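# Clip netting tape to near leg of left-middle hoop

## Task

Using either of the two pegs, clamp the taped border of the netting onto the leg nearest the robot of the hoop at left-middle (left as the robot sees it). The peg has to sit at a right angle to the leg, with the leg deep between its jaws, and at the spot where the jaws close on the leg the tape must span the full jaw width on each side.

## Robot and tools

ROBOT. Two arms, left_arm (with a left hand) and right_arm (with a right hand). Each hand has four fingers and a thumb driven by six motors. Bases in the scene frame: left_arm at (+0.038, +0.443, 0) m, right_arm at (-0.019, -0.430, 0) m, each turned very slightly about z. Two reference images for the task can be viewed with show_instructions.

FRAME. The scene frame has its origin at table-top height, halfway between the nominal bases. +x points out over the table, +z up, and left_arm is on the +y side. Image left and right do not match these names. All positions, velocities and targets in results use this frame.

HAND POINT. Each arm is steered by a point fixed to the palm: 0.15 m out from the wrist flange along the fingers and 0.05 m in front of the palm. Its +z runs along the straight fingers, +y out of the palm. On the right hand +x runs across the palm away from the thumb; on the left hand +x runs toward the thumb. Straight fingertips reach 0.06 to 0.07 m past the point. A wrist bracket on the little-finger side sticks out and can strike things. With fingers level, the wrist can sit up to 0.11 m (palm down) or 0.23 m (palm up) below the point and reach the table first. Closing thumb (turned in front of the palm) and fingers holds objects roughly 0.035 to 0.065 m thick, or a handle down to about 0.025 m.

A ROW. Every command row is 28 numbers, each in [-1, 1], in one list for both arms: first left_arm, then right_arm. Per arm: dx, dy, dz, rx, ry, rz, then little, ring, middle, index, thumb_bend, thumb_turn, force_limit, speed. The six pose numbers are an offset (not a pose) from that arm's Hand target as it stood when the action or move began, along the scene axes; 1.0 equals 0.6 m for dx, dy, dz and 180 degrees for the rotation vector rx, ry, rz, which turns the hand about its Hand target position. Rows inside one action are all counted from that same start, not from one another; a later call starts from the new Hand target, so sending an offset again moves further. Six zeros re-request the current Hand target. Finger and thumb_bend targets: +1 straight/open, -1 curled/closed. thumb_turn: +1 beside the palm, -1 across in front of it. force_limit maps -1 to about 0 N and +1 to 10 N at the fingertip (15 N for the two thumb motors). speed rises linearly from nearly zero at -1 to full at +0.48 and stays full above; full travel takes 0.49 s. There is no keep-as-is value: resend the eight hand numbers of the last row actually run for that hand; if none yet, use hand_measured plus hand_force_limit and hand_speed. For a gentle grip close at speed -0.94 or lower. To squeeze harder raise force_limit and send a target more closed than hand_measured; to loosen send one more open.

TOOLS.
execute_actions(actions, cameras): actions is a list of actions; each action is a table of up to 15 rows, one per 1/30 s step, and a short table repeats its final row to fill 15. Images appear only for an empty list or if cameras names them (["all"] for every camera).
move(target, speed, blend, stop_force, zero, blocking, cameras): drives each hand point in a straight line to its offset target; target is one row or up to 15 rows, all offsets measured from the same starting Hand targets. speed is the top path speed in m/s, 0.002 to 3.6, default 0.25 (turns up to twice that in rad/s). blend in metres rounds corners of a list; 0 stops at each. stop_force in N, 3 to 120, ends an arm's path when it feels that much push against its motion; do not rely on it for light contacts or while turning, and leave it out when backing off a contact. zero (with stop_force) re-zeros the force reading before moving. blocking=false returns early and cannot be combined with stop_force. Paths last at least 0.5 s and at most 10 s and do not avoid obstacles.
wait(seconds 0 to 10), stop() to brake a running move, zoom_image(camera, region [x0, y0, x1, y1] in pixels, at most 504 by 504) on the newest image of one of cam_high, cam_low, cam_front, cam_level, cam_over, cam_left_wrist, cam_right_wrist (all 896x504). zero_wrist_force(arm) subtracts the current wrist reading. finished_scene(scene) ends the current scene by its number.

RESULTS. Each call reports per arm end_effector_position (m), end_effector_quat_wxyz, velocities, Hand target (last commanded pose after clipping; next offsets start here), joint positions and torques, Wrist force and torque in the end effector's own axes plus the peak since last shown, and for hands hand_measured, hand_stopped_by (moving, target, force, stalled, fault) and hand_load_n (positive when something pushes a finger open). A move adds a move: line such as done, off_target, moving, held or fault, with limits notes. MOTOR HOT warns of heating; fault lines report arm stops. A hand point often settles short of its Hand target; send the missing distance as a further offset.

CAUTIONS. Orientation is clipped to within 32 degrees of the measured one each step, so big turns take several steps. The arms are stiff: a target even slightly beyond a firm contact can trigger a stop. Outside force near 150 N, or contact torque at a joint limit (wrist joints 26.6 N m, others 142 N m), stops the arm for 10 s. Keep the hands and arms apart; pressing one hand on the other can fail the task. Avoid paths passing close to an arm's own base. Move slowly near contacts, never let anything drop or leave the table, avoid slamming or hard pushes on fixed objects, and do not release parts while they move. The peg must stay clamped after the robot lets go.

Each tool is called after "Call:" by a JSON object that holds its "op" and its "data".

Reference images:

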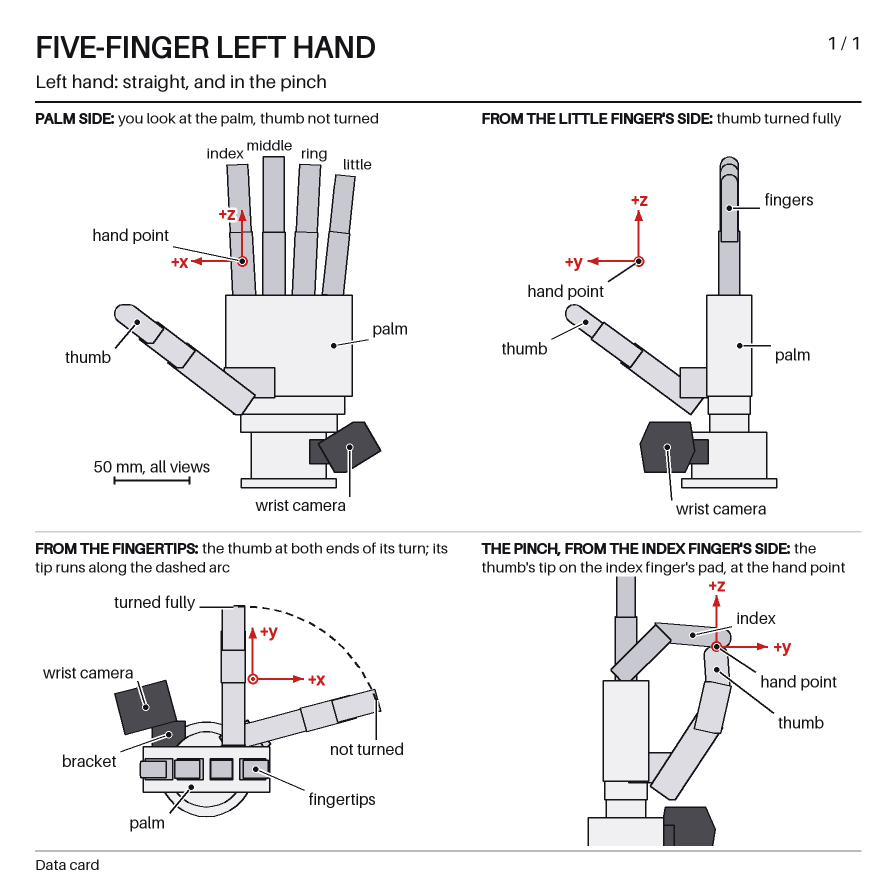

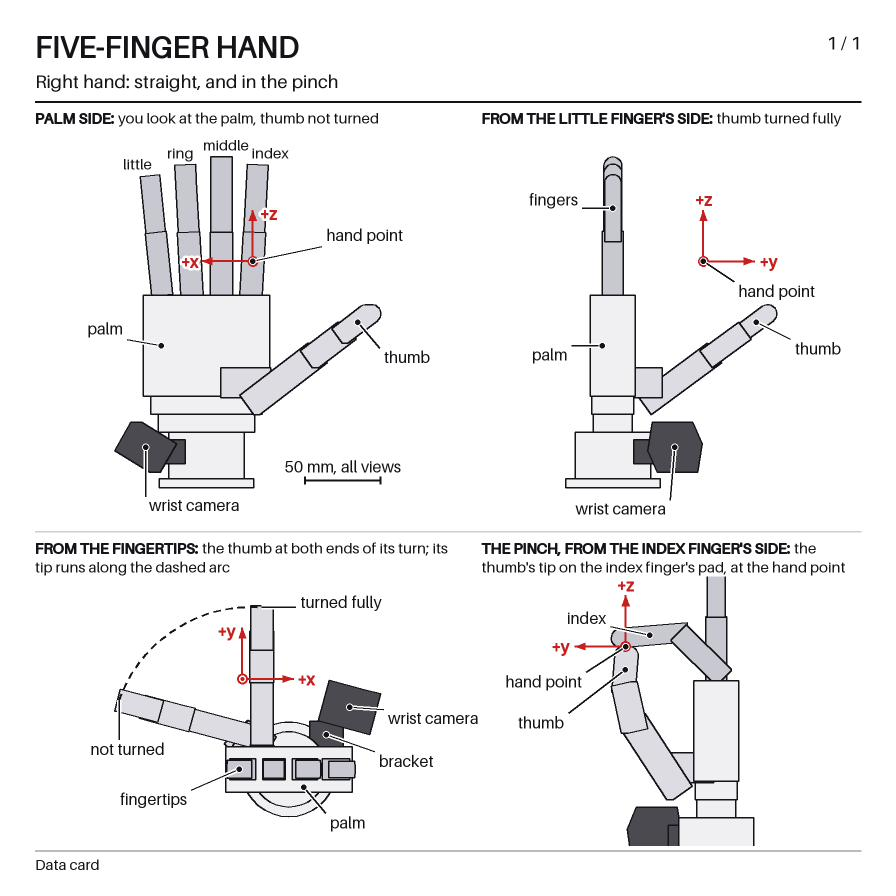

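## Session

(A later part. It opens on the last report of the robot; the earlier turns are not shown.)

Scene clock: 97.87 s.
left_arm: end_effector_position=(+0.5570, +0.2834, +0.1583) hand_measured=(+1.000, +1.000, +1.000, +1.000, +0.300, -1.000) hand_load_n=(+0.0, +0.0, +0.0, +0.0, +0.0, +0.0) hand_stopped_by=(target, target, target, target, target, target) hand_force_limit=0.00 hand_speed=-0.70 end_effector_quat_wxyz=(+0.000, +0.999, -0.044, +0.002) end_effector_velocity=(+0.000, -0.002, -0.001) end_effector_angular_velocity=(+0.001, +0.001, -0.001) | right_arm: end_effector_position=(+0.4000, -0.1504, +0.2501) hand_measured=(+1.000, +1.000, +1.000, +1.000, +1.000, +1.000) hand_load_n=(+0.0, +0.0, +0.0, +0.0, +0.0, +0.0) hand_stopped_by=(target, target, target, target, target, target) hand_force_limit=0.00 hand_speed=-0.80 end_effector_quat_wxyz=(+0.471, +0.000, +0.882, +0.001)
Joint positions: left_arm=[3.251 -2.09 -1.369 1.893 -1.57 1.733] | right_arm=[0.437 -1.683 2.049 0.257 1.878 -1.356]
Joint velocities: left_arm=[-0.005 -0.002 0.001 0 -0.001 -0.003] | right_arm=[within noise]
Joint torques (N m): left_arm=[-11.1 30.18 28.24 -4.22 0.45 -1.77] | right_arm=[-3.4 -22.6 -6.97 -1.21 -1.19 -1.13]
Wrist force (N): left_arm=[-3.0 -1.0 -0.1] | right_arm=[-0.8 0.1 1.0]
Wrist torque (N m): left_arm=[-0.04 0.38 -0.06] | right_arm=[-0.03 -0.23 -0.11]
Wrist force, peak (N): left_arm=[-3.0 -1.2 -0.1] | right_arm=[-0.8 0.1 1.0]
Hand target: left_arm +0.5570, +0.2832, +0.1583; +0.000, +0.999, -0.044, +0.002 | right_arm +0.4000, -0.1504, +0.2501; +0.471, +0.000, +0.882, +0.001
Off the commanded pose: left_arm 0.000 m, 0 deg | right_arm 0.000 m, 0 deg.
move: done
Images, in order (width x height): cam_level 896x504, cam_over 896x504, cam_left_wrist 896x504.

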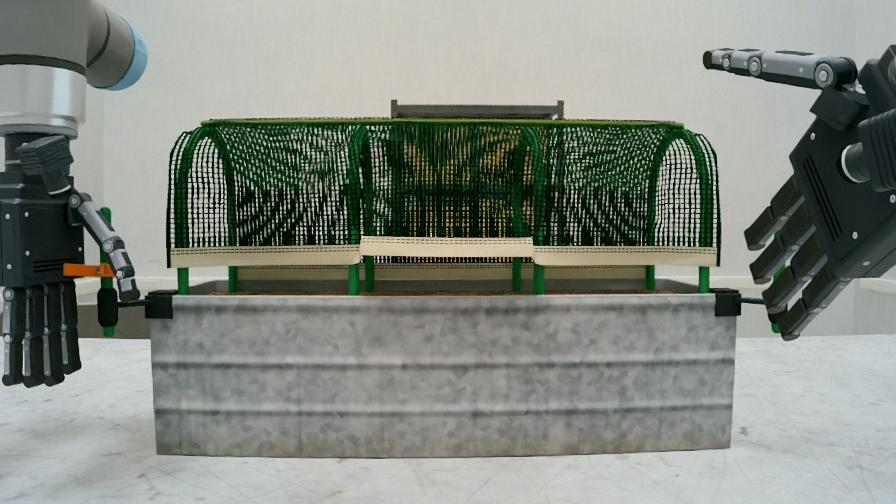

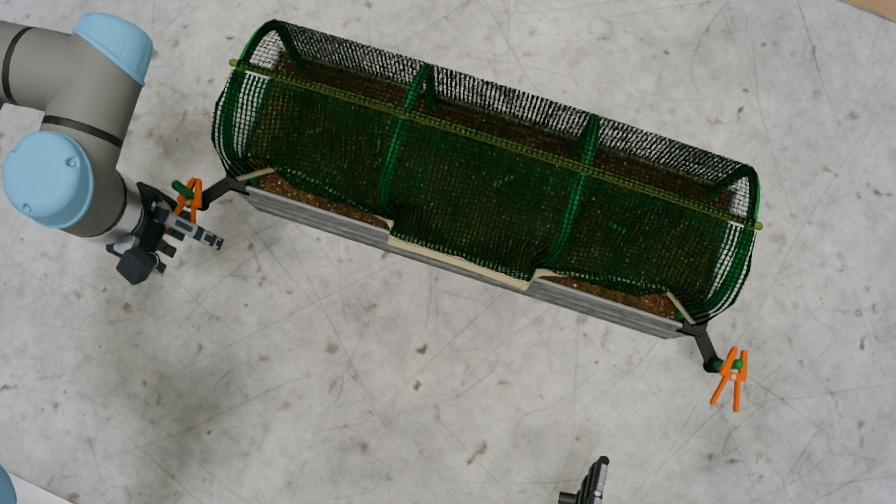

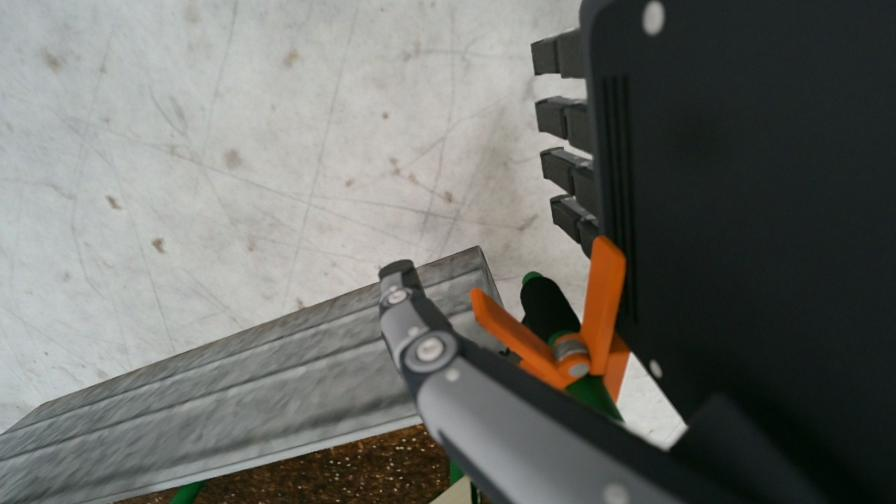

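Call:
{"op": "execute_actions", "data": {"actions": []}}

Scene clock: 99.10 s.
left_arm: end_effector_position=(+0.5570, +0.2832, +0.1583) hand_measured=(+1.000, +1.000, +1.000, +1.000, +0.300, -1.000) hand_load_n=(+0.0, +0.0, +0.0, +0.0, +0.0, +0.0) hand_stopped_by=(target, target, target, target, target, target) hand_force_limit=0.00 hand_speed=-0.70 end_effector_quat_wxyz=(+0.000, +0.999, -0.044, +0.002) | right_arm: end_effector_position=(+0.4000, -0.1504, +0.2501) hand_measured=(+1.000, +1.000, +1.000, +1.000, +1.000, +1.000) hand_load_n=(+0.0, +0.0, +0.0, +0.0, +0.0, +0.0) hand_stopped_by=(target, target, target, target, target, target) hand_force_limit=0.00 hand_speed=-0.80 end_effector_quat_wxyz=(+0.471, +0.000, +0.882, +0.001)
Joint positions: left_arm=[3.251 -2.09 -1.369 1.893 -1.57 1.733] | right_arm=[0.437 -1.683 2.049 0.257 1.878 -1.356]
Joint velocities: within noise
Joint torques (N m): left_arm=[-11.39 31.16 30.19 -3.88 -0.94 -1.6] | right_arm=[-3.5 -23.42 -6.63 -1.18 -1.2 -1.27]
Wrist force (N): left_arm=[-3.4 -1.6 -0.4] | right_arm=[-0.6 -0.3 0.7]
Wrist torque (N m): left_arm=[-0.08 0.39 -0.07] | right_arm=[-0.09 -0.24 -0.11]
Wrist force, peak (N): left_arm=[-3.7 -1.3 -0.2] | right_arm=[-0.7 0.0 1.0]
Hand target: left_arm +0.5570, +0.2832, +0.1583; +0.000, +0.999, -0.044, +0.002 | right_arm +0.4000, -0.1504, +0.2501; +0.471, +0.000, +0.882, +0.001
Off the commanded pose: left_arm 0.000 m, 0 deg | right_arm 0.000 m, 0 deg.

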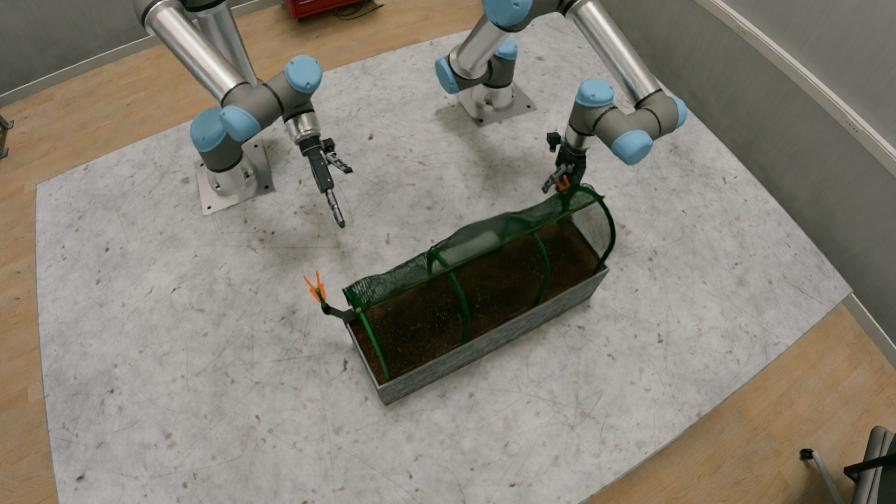

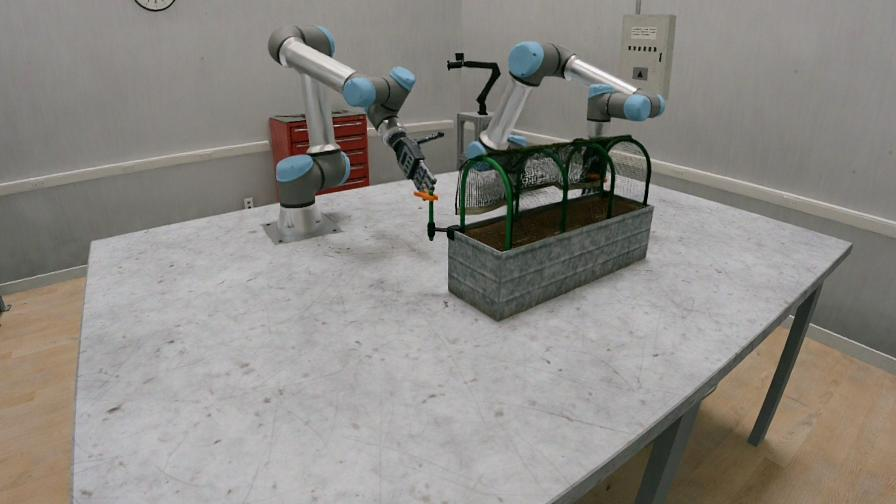

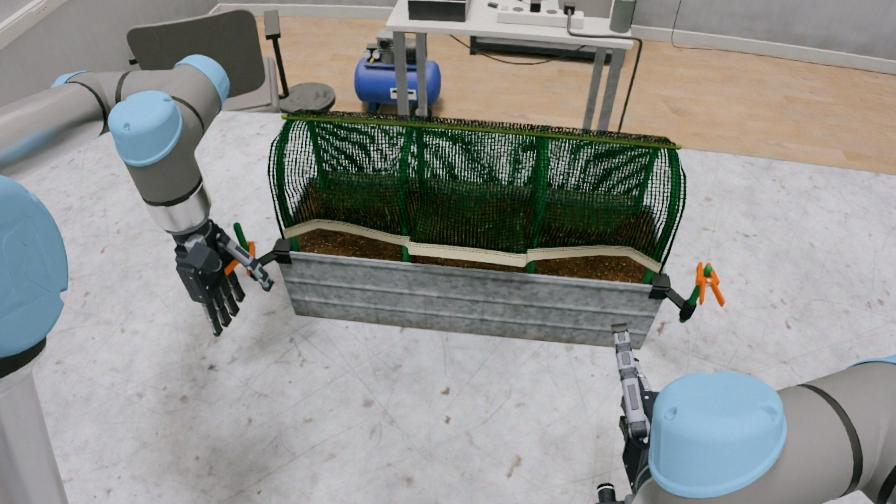

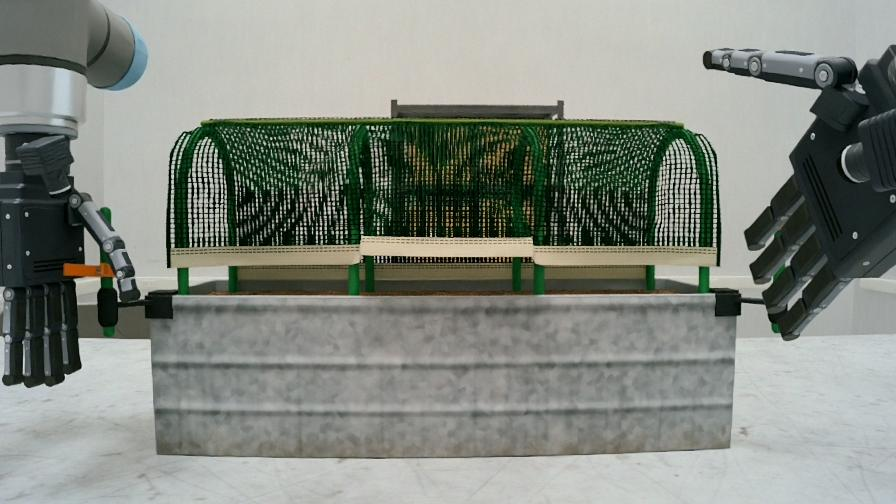

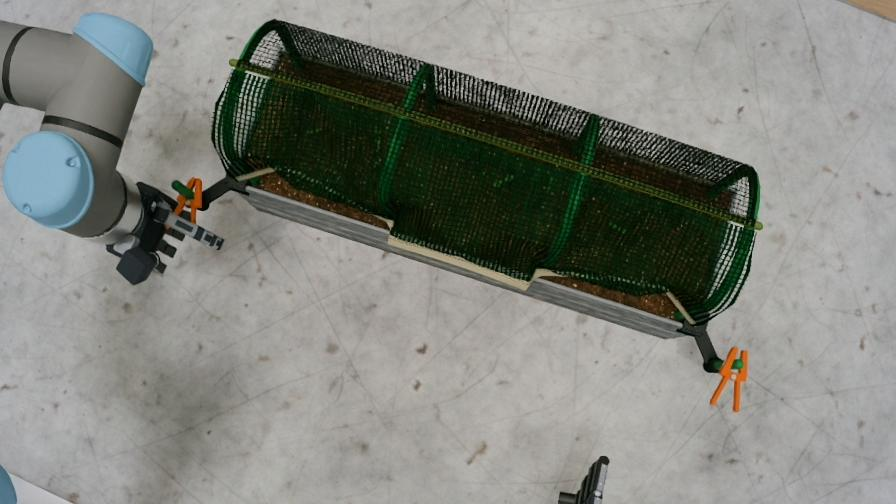

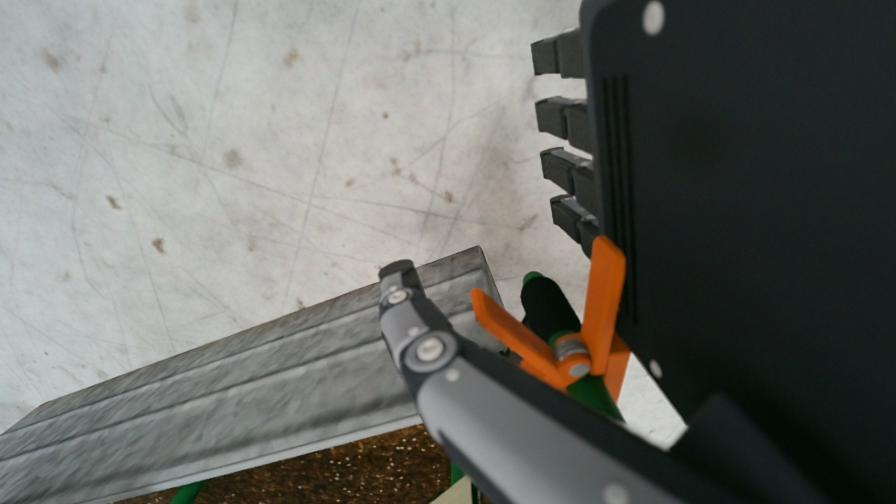

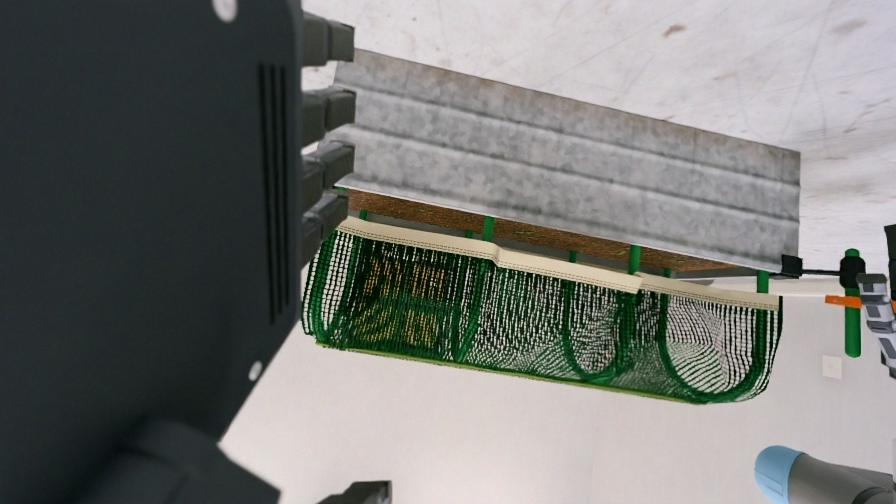

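Call:
{"op": "zoom_image", "data": {"camera": "cam_left_wrist", "region": [380, 200, 720, 460]}}

Call:
{"op": "zoom_image", "data": {"camera": "cam_level", "region": [0, 160, 200, 400]}}

Call:
{"op": "zoom_image", "data": {"camera": "cam_over", "region": [100, 140, 280, 300]}}

Scaled by 1.482 from the camera's 896x504 image, which has a finer 1280x720 frame.

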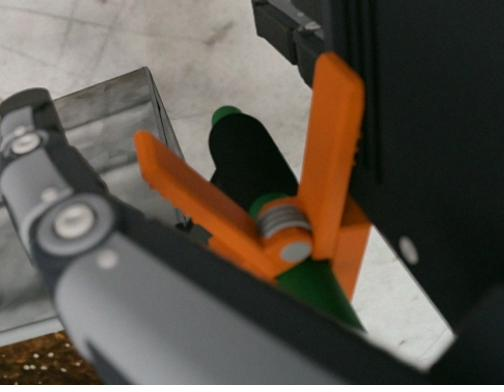

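Scaled by 2.100 from the camera's 896x504 image, which has a finer 1280x720 frame.

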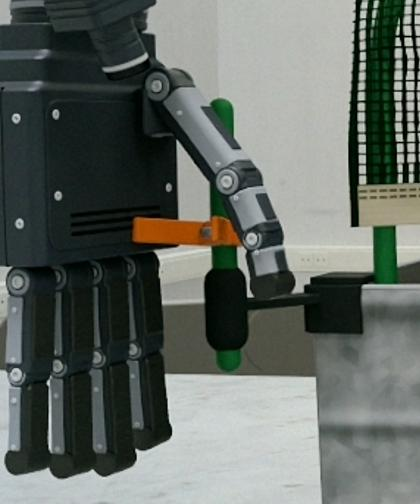

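Scaled by 2.800 from the camera's 896x504 image, which has a finer 1280x720 frame.

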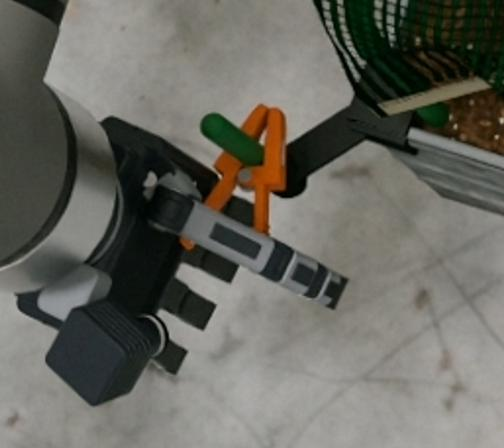

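Call:
{"op": "execute_actions", "data": {"actions": [[[0,0,0,0,0,0,1,1,1,1,-0.4,-1,-0.7,-0.85,0,0,0,0,0,0,1,1,1,1,1,1,0,-0.8]]]}}

Call:
{"op": "wait", "data": {"seconds": 2.5, "cameras": ["cam_level","cam_over","cam_left_wrist"]}}

Scene clock: 101.53 s.
left_arm: end_effector_position=(+0.5570, +0.2832, +0.1583) hand_measured=(+1.000, +1.000, +1.000, +1.000, -0.056, -1.000) hand_load_n=(+0.0, +0.0, +0.0, +0.0, +2.0, -0.5) hand_stopped_by=(target, target, target, target, force, target) hand_force_limit=-0.70 hand_speed=-0.85 end_effector_quat_wxyz=(+0.000, +0.999, -0.044, +0.002) | right_arm: end_effector_position=(+0.4000, -0.1504, +0.2501) hand_measured=(+1.000, +1.000, +1.000, +1.000, +1.000, +1.000) hand_load_n=(+0.0, +0.0, +0.0, +0.0, +0.0, +0.0) hand_stopped_by=(target, target, target, target, target, target) hand_force_limit=0.00 hand_speed=-0.80 end_effector_quat_wxyz=(+0.471, +0.000, +0.882, +0.001)
Joint positions: left_arm=[3.251 -2.09 -1.369 1.893 -1.57 1.733] | right_arm=[0.437 -1.683 2.049 0.257 1.878 -1.356]
Joint torques (N m): left_arm=[-9.4 29.85 29.77 -3.45 -0.94 -1.81] | right_arm=[-3.34 -22.72 -6.45 -1.24 -1.2 -1.16]
Wrist force (N): left_arm=[-3.9 1.1 -0.5] | right_arm=[-0.7 -0.3 0.7]
Wrist torque (N m): left_arm=[0.04 0.41 -0.06] | right_arm=[-0.10 -0.25 -0.11]
Wrist force, peak (N): left_arm=[-4.3 1.2 -0.2] | right_arm=[-0.6 -0.2 1.1]
Hand target: left_arm +0.5570, +0.2832, +0.1583; +0.000, +0.999, -0.044, +0.002 | right_arm +0.4000, -0.1504, +0.2501; +0.471, +0.000, +0.882, +0.001
Off the commanded pose: left_arm 0.000 m, 0 deg | right_arm 0.000 m, 0 deg.

Scene clock: 104.03 s.
left_arm: end_effector_position=(+0.5570, +0.2832, +0.1583) hand_measured=(+1.000, +1.000, +1.000, +1.000, -0.056, -1.000) hand_load_n=(+0.0, +0.0, +0.0, +0.0, +2.0, -0.5) hand_stopped_by=(target, target, target, target, force, target) hand_force_limit=-0.70 hand_speed=-0.85 end_effector_quat_wxyz=(+0.000, +0.999, -0.044, +0.002) | right_arm: end_effector_position=(+0.4000, -0.1504, +0.2501) hand_measured=(+1.000, +1.000, +1.000, +1.000, +1.000, +1.000) hand_load_n=(-0.5, +0.0, +0.0, -0.5, +0.0, +0.0) hand_stopped_by=(target, target, target, target, target, target) hand_force_limit=0.00 hand_speed=-0.80 end_effector_quat_wxyz=(+0.471, +0.000, +0.882, +0.001)
Joint positions: left_arm=[3.251 -2.09 -1.369 1.893 -1.57 1.733] | right_arm=[0.437 -1.683 2.049 0.257 1.878 -1.356]
Joint torques (N m): left_arm=[1.96 30.38 29.42 -1.02 -0.95 -1.75] | right_arm=[-3.3 -22.99 -6.35 -1.21 -1.14 -1.15]
Wrist force (N): left_arm=[-3.9 0.9 -0.5] | right_arm=[-0.5 -0.1 0.9]
Wrist torque (N m): left_arm=[0.00 0.41 -0.05] | right_arm=[-0.07 -0.28 -0.09]
Wrist force, peak (N): left_arm=[-4.2 1.0 -0.4] | right_arm=[-0.7 -0.5 1.1]
Hand target: left_arm +0.5570, +0.2832, +0.1583; +0.000, +0.999, -0.044, +0.002 | right_arm +0.4000, -0.1504, +0.2501; +0.471, +0.000, +0.882, +0.001
Off the commanded pose: left_arm 0.000 m, 0 deg | right_arm 0.000 m, 0 deg.
wait: 2.50 s; at rest by 0.17 s
Images, in order (width x height): cam_level 896x504, cam_over 896x504, cam_left_wrist 896x504.

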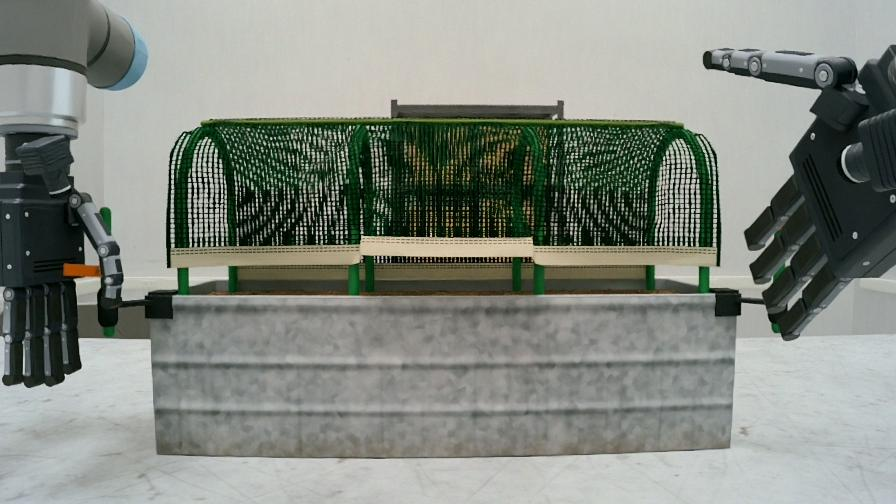

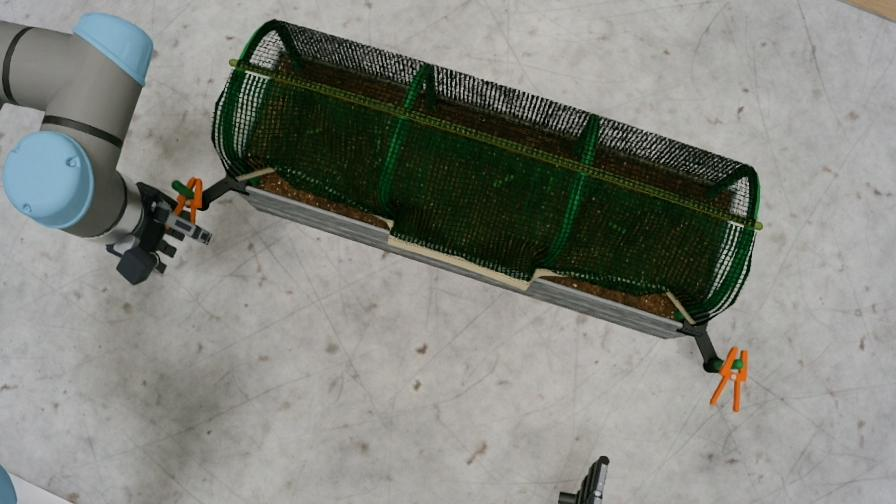

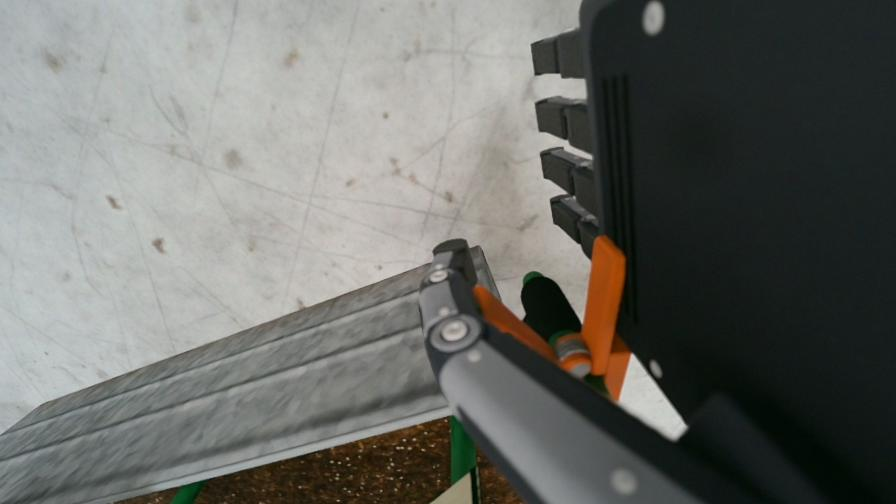

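Call:
{"op": "execute_actions", "data": {"actions": [[[0,0,0,0,0,0,1,1,1,1,-0.6,-1,0.2,-0.85,0,0,0,0,0,0,1,1,1,1,1,1,0,-0.8]]]}}

Call:
{"op": "wait", "data": {"seconds": 2.5, "cameras": ["cam_level","cam_over","cam_left_wrist"]}}

Call:
{"op": "zoom_image", "data": {"camera": "cam_left_wrist", "region": [380, 200, 720, 460]}}

Call:
{"op": "zoom_image", "data": {"camera": "cam_level", "region": [0, 160, 200, 400]}}

Call:
{"op": "zoom_image", "data": {"camera": "cam_over", "region": [100, 140, 280, 300]}}

Scene clock: 105.67 s.
left_arm: end_effector_position=(+0.5570, +0.2832, +0.1583) hand_measured=(+1.000, +1.000, +1.000, +1.000, -0.300, -1.000) hand_load_n=(+0.0, +0.0, +0.0, +0.0, +9.0, -1.0) hand_stopped_by=(target, target, target, target, force, target) hand_force_limit=0.20 hand_speed=-0.85 end_effector_quat_wxyz=(+0.000, +0.999, -0.044, +0.002) | right_arm: end_effector_position=(+0.4000, -0.1504, +0.2501) hand_measured=(+1.000, +1.000, +1.000, +1.000, +1.000, +1.000) hand_load_n=(+0.0, +0.0, +0.0, +0.0, +0.0, +0.0) hand_stopped_by=(target, target, target, target, target, target) hand_force_limit=0.00 hand_speed=-0.80 end_effector_quat_wxyz=(+0.471, +0.000, +0.882, +0.001)
Joint positions: left_arm=[3.251 -2.09 -1.369 1.893 -1.57 1.733] | right_arm=[0.437 -1.683 2.049 0.257 1.878 -1.356]
Joint torques (N m): left_arm=[7.21 30.7 29.27 0.07 -0.8 -1.79] | right_arm=[-3.72 -22.68 -6.56 -1.17 -1.15 -1.15]
Wrist force (N): left_arm=[-7.4 5.5 -0.5] | right_arm=[-0.2 0.0 0.8]
Wrist torque (N m): left_arm=[0.24 0.52 -0.12] | right_arm=[-0.05 -0.31 -0.07]
Wrist force, peak (N): left_arm=[-7.4 5.6 -0.4] | right_arm=[-0.9 -0.2 0.9]
Hand target: left_arm +0.5570, +0.2832, +0.1583; +0.000, +0.999, -0.044, +0.002 | right_arm +0.4000, -0.1504, +0.2501; +0.471, +0.000, +0.882, +0.001
Off the commanded pose: left_arm 0.000 m, 0 deg | right_arm 0.000 m, 0 deg.

Scene clock: 108.17 s.
left_arm: end_effector_position=(+0.5570, +0.2832, +0.1583) hand_measured=(+1.000, +1.000, +1.000, +1.000, -0.300, -1.000) hand_load_n=(+0.0, +0.0, +0.0, +0.0, +9.0, -1.5) hand_stopped_by=(target, target, target, target, force, target) hand_force_limit=0.20 hand_speed=-0.85 end_effector_quat_wxyz=(+0.000, +0.999, -0.044, +0.002) | right_arm: end_effector_position=(+0.4000, -0.1504, +0.2501) hand_measured=(+1.000, +1.000, +1.000, +1.000, +1.000, +1.000) hand_load_n=(+0.0, +0.0, +0.0, +0.0, +0.0, +0.0) hand_stopped_by=(target, target, target, target, target, target) hand_force_limit=0.00 hand_speed=-0.80 end_effector_quat_wxyz=(+0.471, +0.000, +0.882, +0.001)
Joint positions: left_arm=[3.251 -2.09 -1.369 1.893 -1.57 1.733] | right_arm=[0.437 -1.683 2.049 0.257 1.878 -1.356]
Joint torques (N m): left_arm=[10.97 30.43 29.11 0.29 -0.69 -1.75] | right_arm=[-3.43 -22.8 -6.69 -1.26 -1.27 -1.28]
Wrist force (N): left_arm=[-7.3 5.4 -0.4] | right_arm=[-0.7 -0.2 1.1]
Wrist torque (N m): left_arm=[0.22 0.50 -0.10] | right_arm=[-0.10 -0.26 -0.11]
Wrist force, peak (N): left_arm=[-7.6 5.6 -0.2] | right_arm=[-1.0 -0.1 1.0]
Hand target: left_arm +0.5570, +0.2832, +0.1583; +0.000, +0.999, -0.044, +0.002 | right_arm +0.4000, -0.1504, +0.2501; +0.471, +0.000, +0.882, +0.001
Off the commanded pose: left_arm 0.000 m, 0 deg | right_arm 0.000 m, 0 deg.
wait: 2.50 s; at rest by 0.17 s
Images, in order (width x height): cam_level 896x504, cam_over 896x504, cam_left_wrist 896x504.

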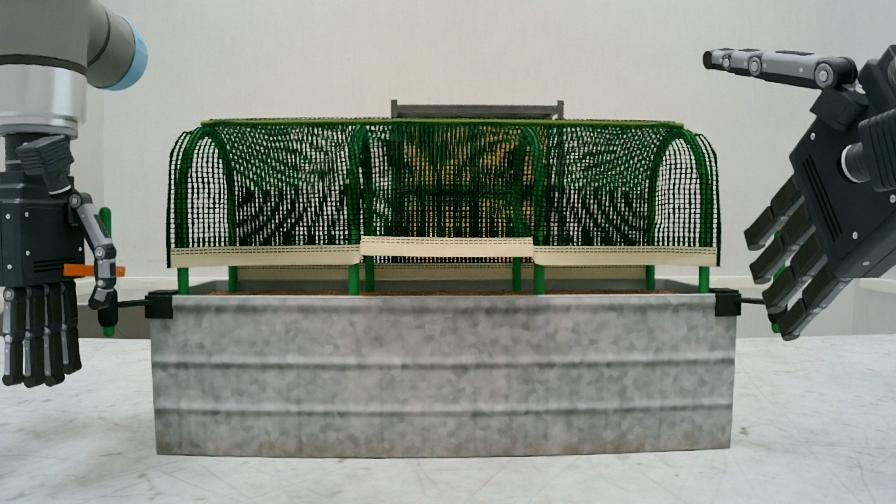

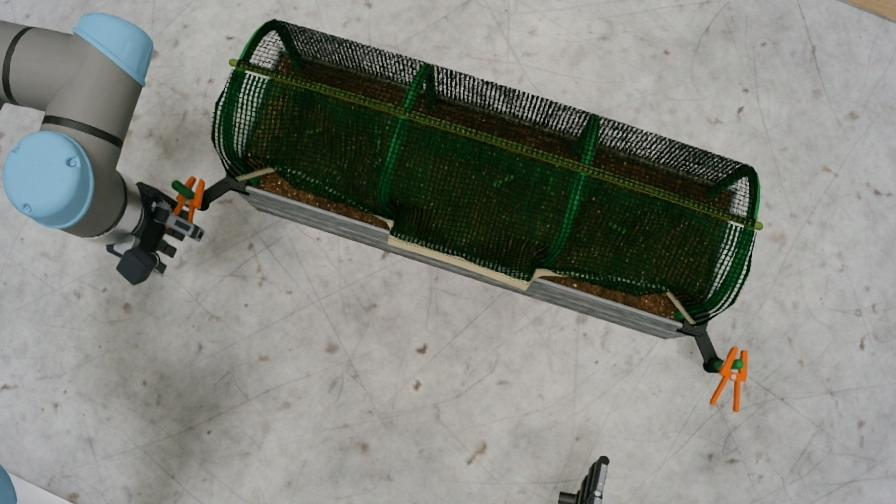

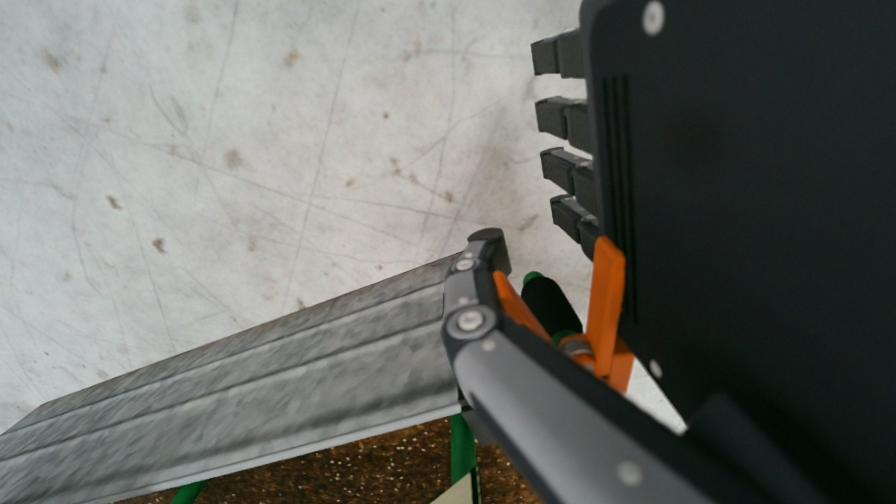

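Scaled by 1.482 from the camera's 896x504 image, which has a finer 1280x720 frame.

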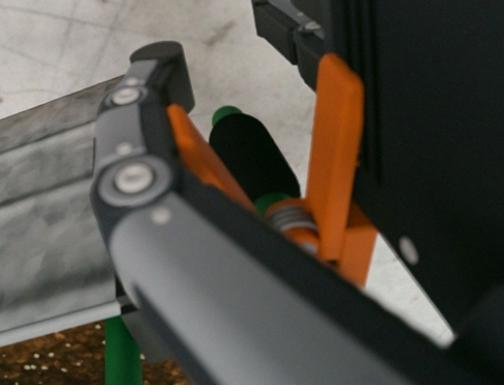

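Scaled by 2.100 from the camera's 896x504 image, which has a finer 1280x720 frame.

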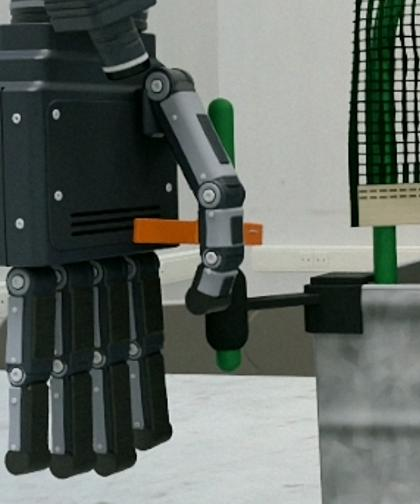

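Scaled by 2.800 from the camera's 896x504 image, which has a finer 1280x720 frame.

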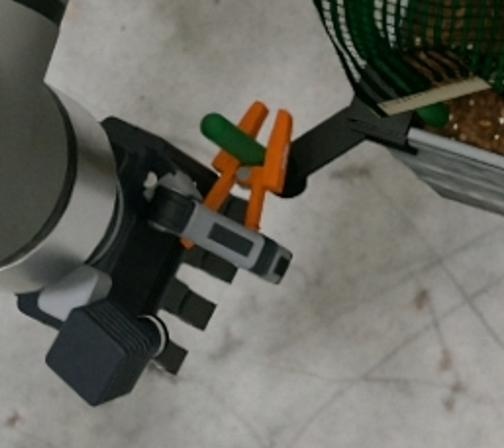

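Call:
{"op": "zoom_image", "data": {"camera": "cam_over", "region": [150, 160, 230, 240]}}

Call:
{"op": "zoom_image", "data": {"camera": "cam_level", "region": [40, 220, 160, 320]}}

Scaled by 6.300 from the camera's 896x504 image, which has a finer 1280x720 frame.

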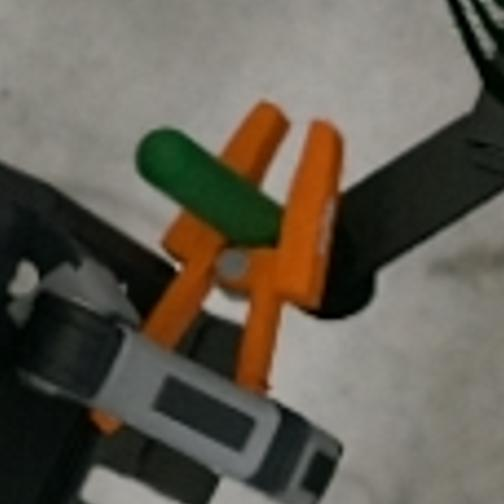

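Scaled by 4.200 from the camera's 896x504 image, which has a finer 1280x720 frame.

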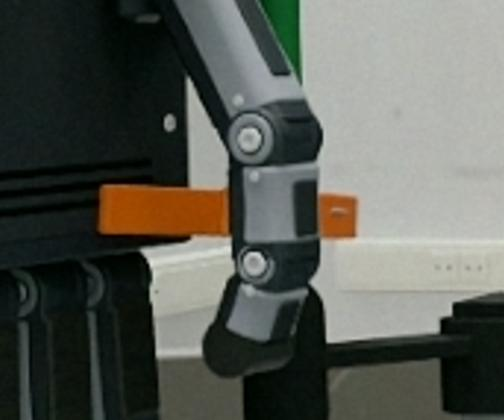

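Call:
{"op": "execute_actions", "data": {"actions": [[[0,0,0,0,0,0,1,1,1,1,-0.7,-1,0.65,-0.85,0,0,0,0,0,0,1,1,1,1,1,1,0,-0.8]]]}}

Call:
{"op": "wait", "data": {"seconds": 1.5, "cameras": ["cam_level","cam_over","cam_left_wrist"]}}

Call:
{"op": "zoom_image", "data": {"camera": "cam_left_wrist", "region": [380, 200, 720, 460]}}

Call:
{"op": "zoom_image", "data": {"camera": "cam_level", "region": [40, 220, 160, 320]}}

Call:
{"op": "zoom_image", "data": {"camera": "cam_over", "region": [150, 160, 230, 240]}}

Scene clock: 111.17 s.
left_arm: end_effector_position=(+0.5570, +0.2832, +0.1583) hand_measured=(+1.000, +1.000, +1.000, +1.000, -0.666, -1.000) hand_load_n=(-0.5, +0.0, +0.0, +0.0, +12.0, -0.5) hand_stopped_by=(target, target, target, target, force, target) hand_force_limit=0.65 hand_speed=-0.85 end_effector_quat_wxyz=(+0.000, +0.999, -0.044, +0.002) | right_arm: end_effector_position=(+0.4000, -0.1504, +0.2501) hand_measured=(+1.000, +1.000, +1.000, +1.000, +1.000, +1.000) hand_load_n=(+0.0, +0.0, +0.0, +0.0, +0.0, +0.0) hand_stopped_by=(target, target, target, target, target, target) hand_force_limit=0.00 hand_speed=-0.80 end_effector_quat_wxyz=(+0.471, +0.000, +0.882, +0.001)
Joint positions: left_arm=[3.251 -2.09 -1.369 1.893 -1.57 1.733] | right_arm=[0.437 -1.683 2.049 0.257 1.878 -1.356]
Joint torques (N m): left_arm=[10.84 30.77 28.58 0.27 -0.79 -1.74] | right_arm=[-2.97 -23.05 -6.3 -1.13 -1.15 -1.19]
Wrist force (N): left_arm=[-11.7 4.3 0.2] | right_arm=[-0.5 -0.2 1.0]
Wrist torque (N m): left_arm=[0.19 0.59 -0.29] | right_arm=[-0.09 -0.29 -0.09]
Wrist force, peak (N): left_arm=[-12.0 4.1 0.2] | right_arm=[-0.8 -0.1 1.2]
Hand target: left_arm +0.5570, +0.2832, +0.1583; +0.000, +0.999, -0.044, +0.002 | right_arm +0.4000, -0.1504, +0.2501; +0.471, +0.000, +0.882, +0.001
Off the commanded pose: left_arm 0.000 m, 0 deg | right_arm 0.000 m, 0 deg.

Scene clock: 112.67 s.
left_arm: end_effector_position=(+0.5570, +0.2832, +0.1583) hand_measured=(+1.000, +1.000, +1.000, +1.000, -0.666, -1.000) hand_load_n=(+0.0, +0.0, +0.0, +0.0, +12.0, -0.5) hand_stopped_by=(target, target, target, target, force, target) hand_force_limit=0.65 hand_speed=-0.85 end_effector_quat_wxyz=(+0.000, +0.999, -0.044, +0.002) | right_arm: end_effector_position=(+0.4000, -0.1504, +0.2501) hand_measured=(+1.000, +1.000, +1.000, +1.000, +1.000, +1.000) hand_load_n=(+0.0, +0.0, +0.0, +0.0, +0.0, +0.0) hand_stopped_by=(target, target, target, target, target, target) hand_force_limit=0.00 hand_speed=-0.80 end_effector_quat_wxyz=(+0.471, +0.000, +0.882, +0.001)
Joint positions: left_arm=[3.251 -2.09 -1.369 1.893 -1.57 1.733] | right_arm=[0.437 -1.683 2.049 0.257 1.878 -1.356]
Joint torques (N m): left_arm=[11.28 32.53 27.94 0.23 -0.81 -1.62] | right_arm=[-2.96 -22.94 -6.6 -1.2 -1.34 -1.16]
Wrist force (N): left_arm=[-11.8 4.1 0.4] | right_arm=[-0.7 -0.3 0.7]
Wrist torque (N m): left_arm=[0.14 0.62 -0.29] | right_arm=[-0.09 -0.25 -0.11]
Wrist force, peak (N): left_arm=[-12.0 4.1 0.3] | right_arm=[-1.0 -0.4 0.8]
Hand target: left_arm +0.5570, +0.2832, +0.1583; +0.000, +0.999, -0.044, +0.002 | right_arm +0.4000, -0.1504, +0.2501; +0.471, +0.000, +0.882, +0.001
Off the commanded pose: left_arm 0.000 m, 0 deg | right_arm 0.000 m, 0 deg.
wait: 1.50 s; at rest by 0.17 s
Images, in order (width x height): cam_level 896x504, cam_over 896x504, cam_left_wrist 896x504.

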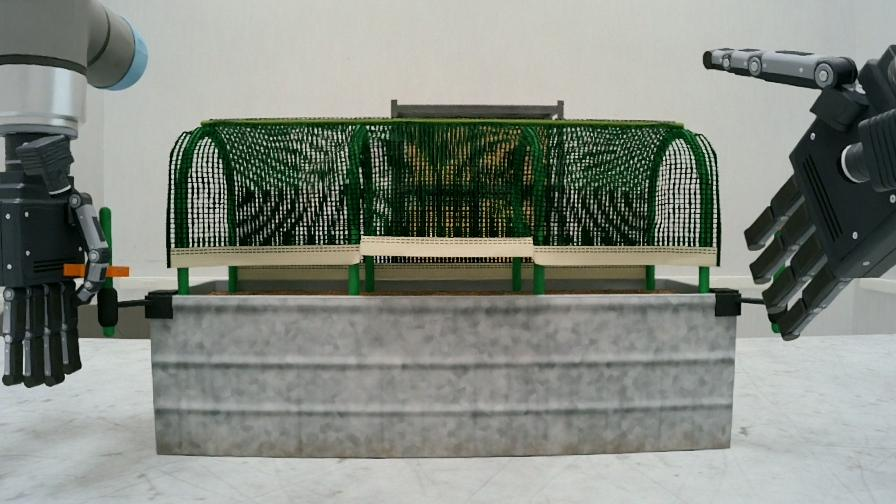

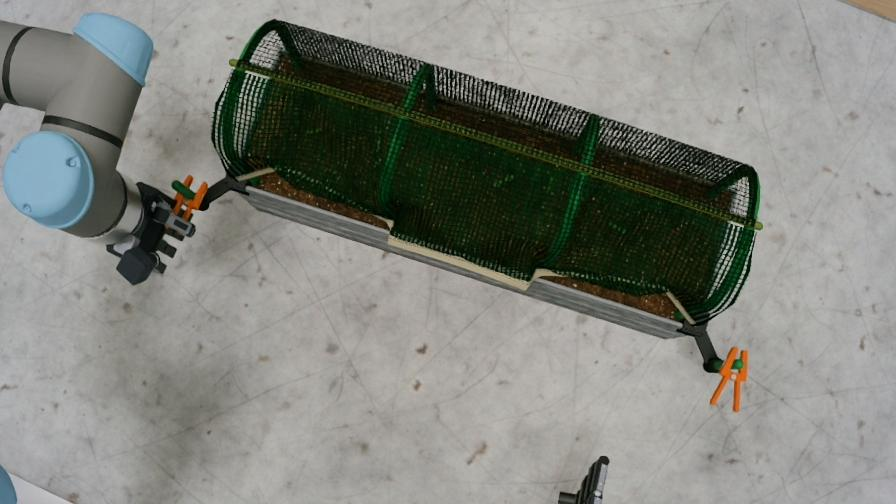

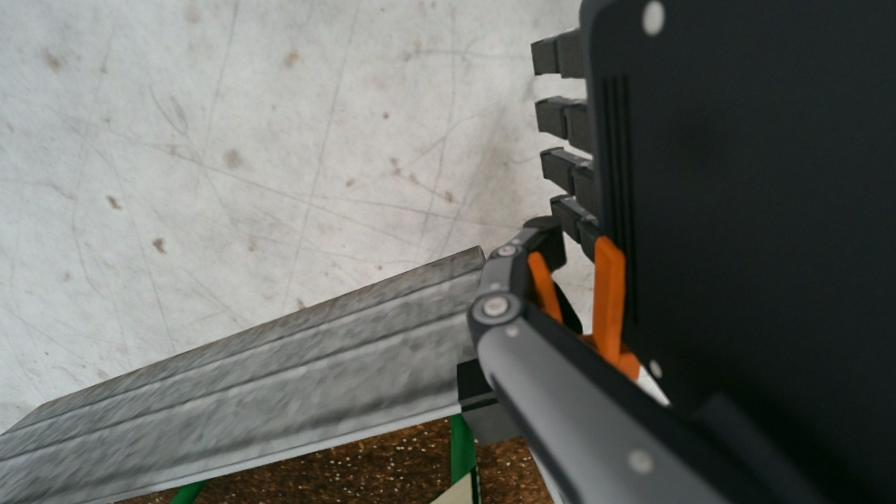

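Scaled by 1.482 from the camera's 896x504 image, which has a finer 1280x720 frame.

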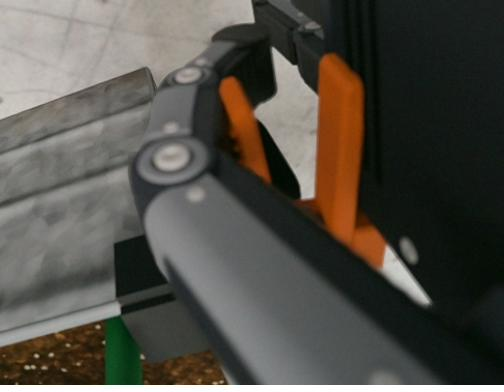

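Scaled by 4.200 from the camera's 896x504 image, which has a finer 1280x720 frame.

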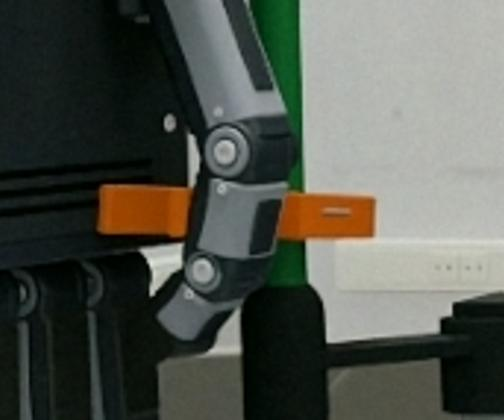

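Scaled by 6.300 from the camera's 896x504 image, which has a finer 1280x720 frame.

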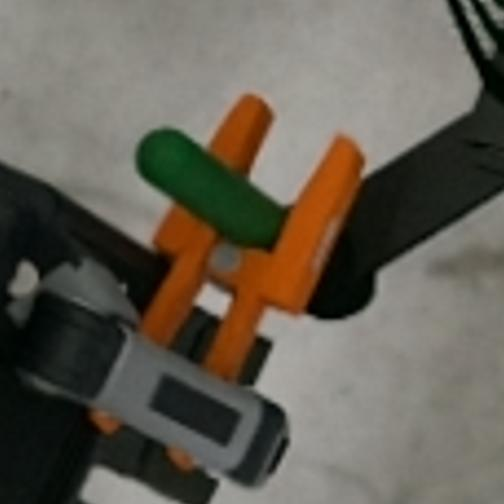

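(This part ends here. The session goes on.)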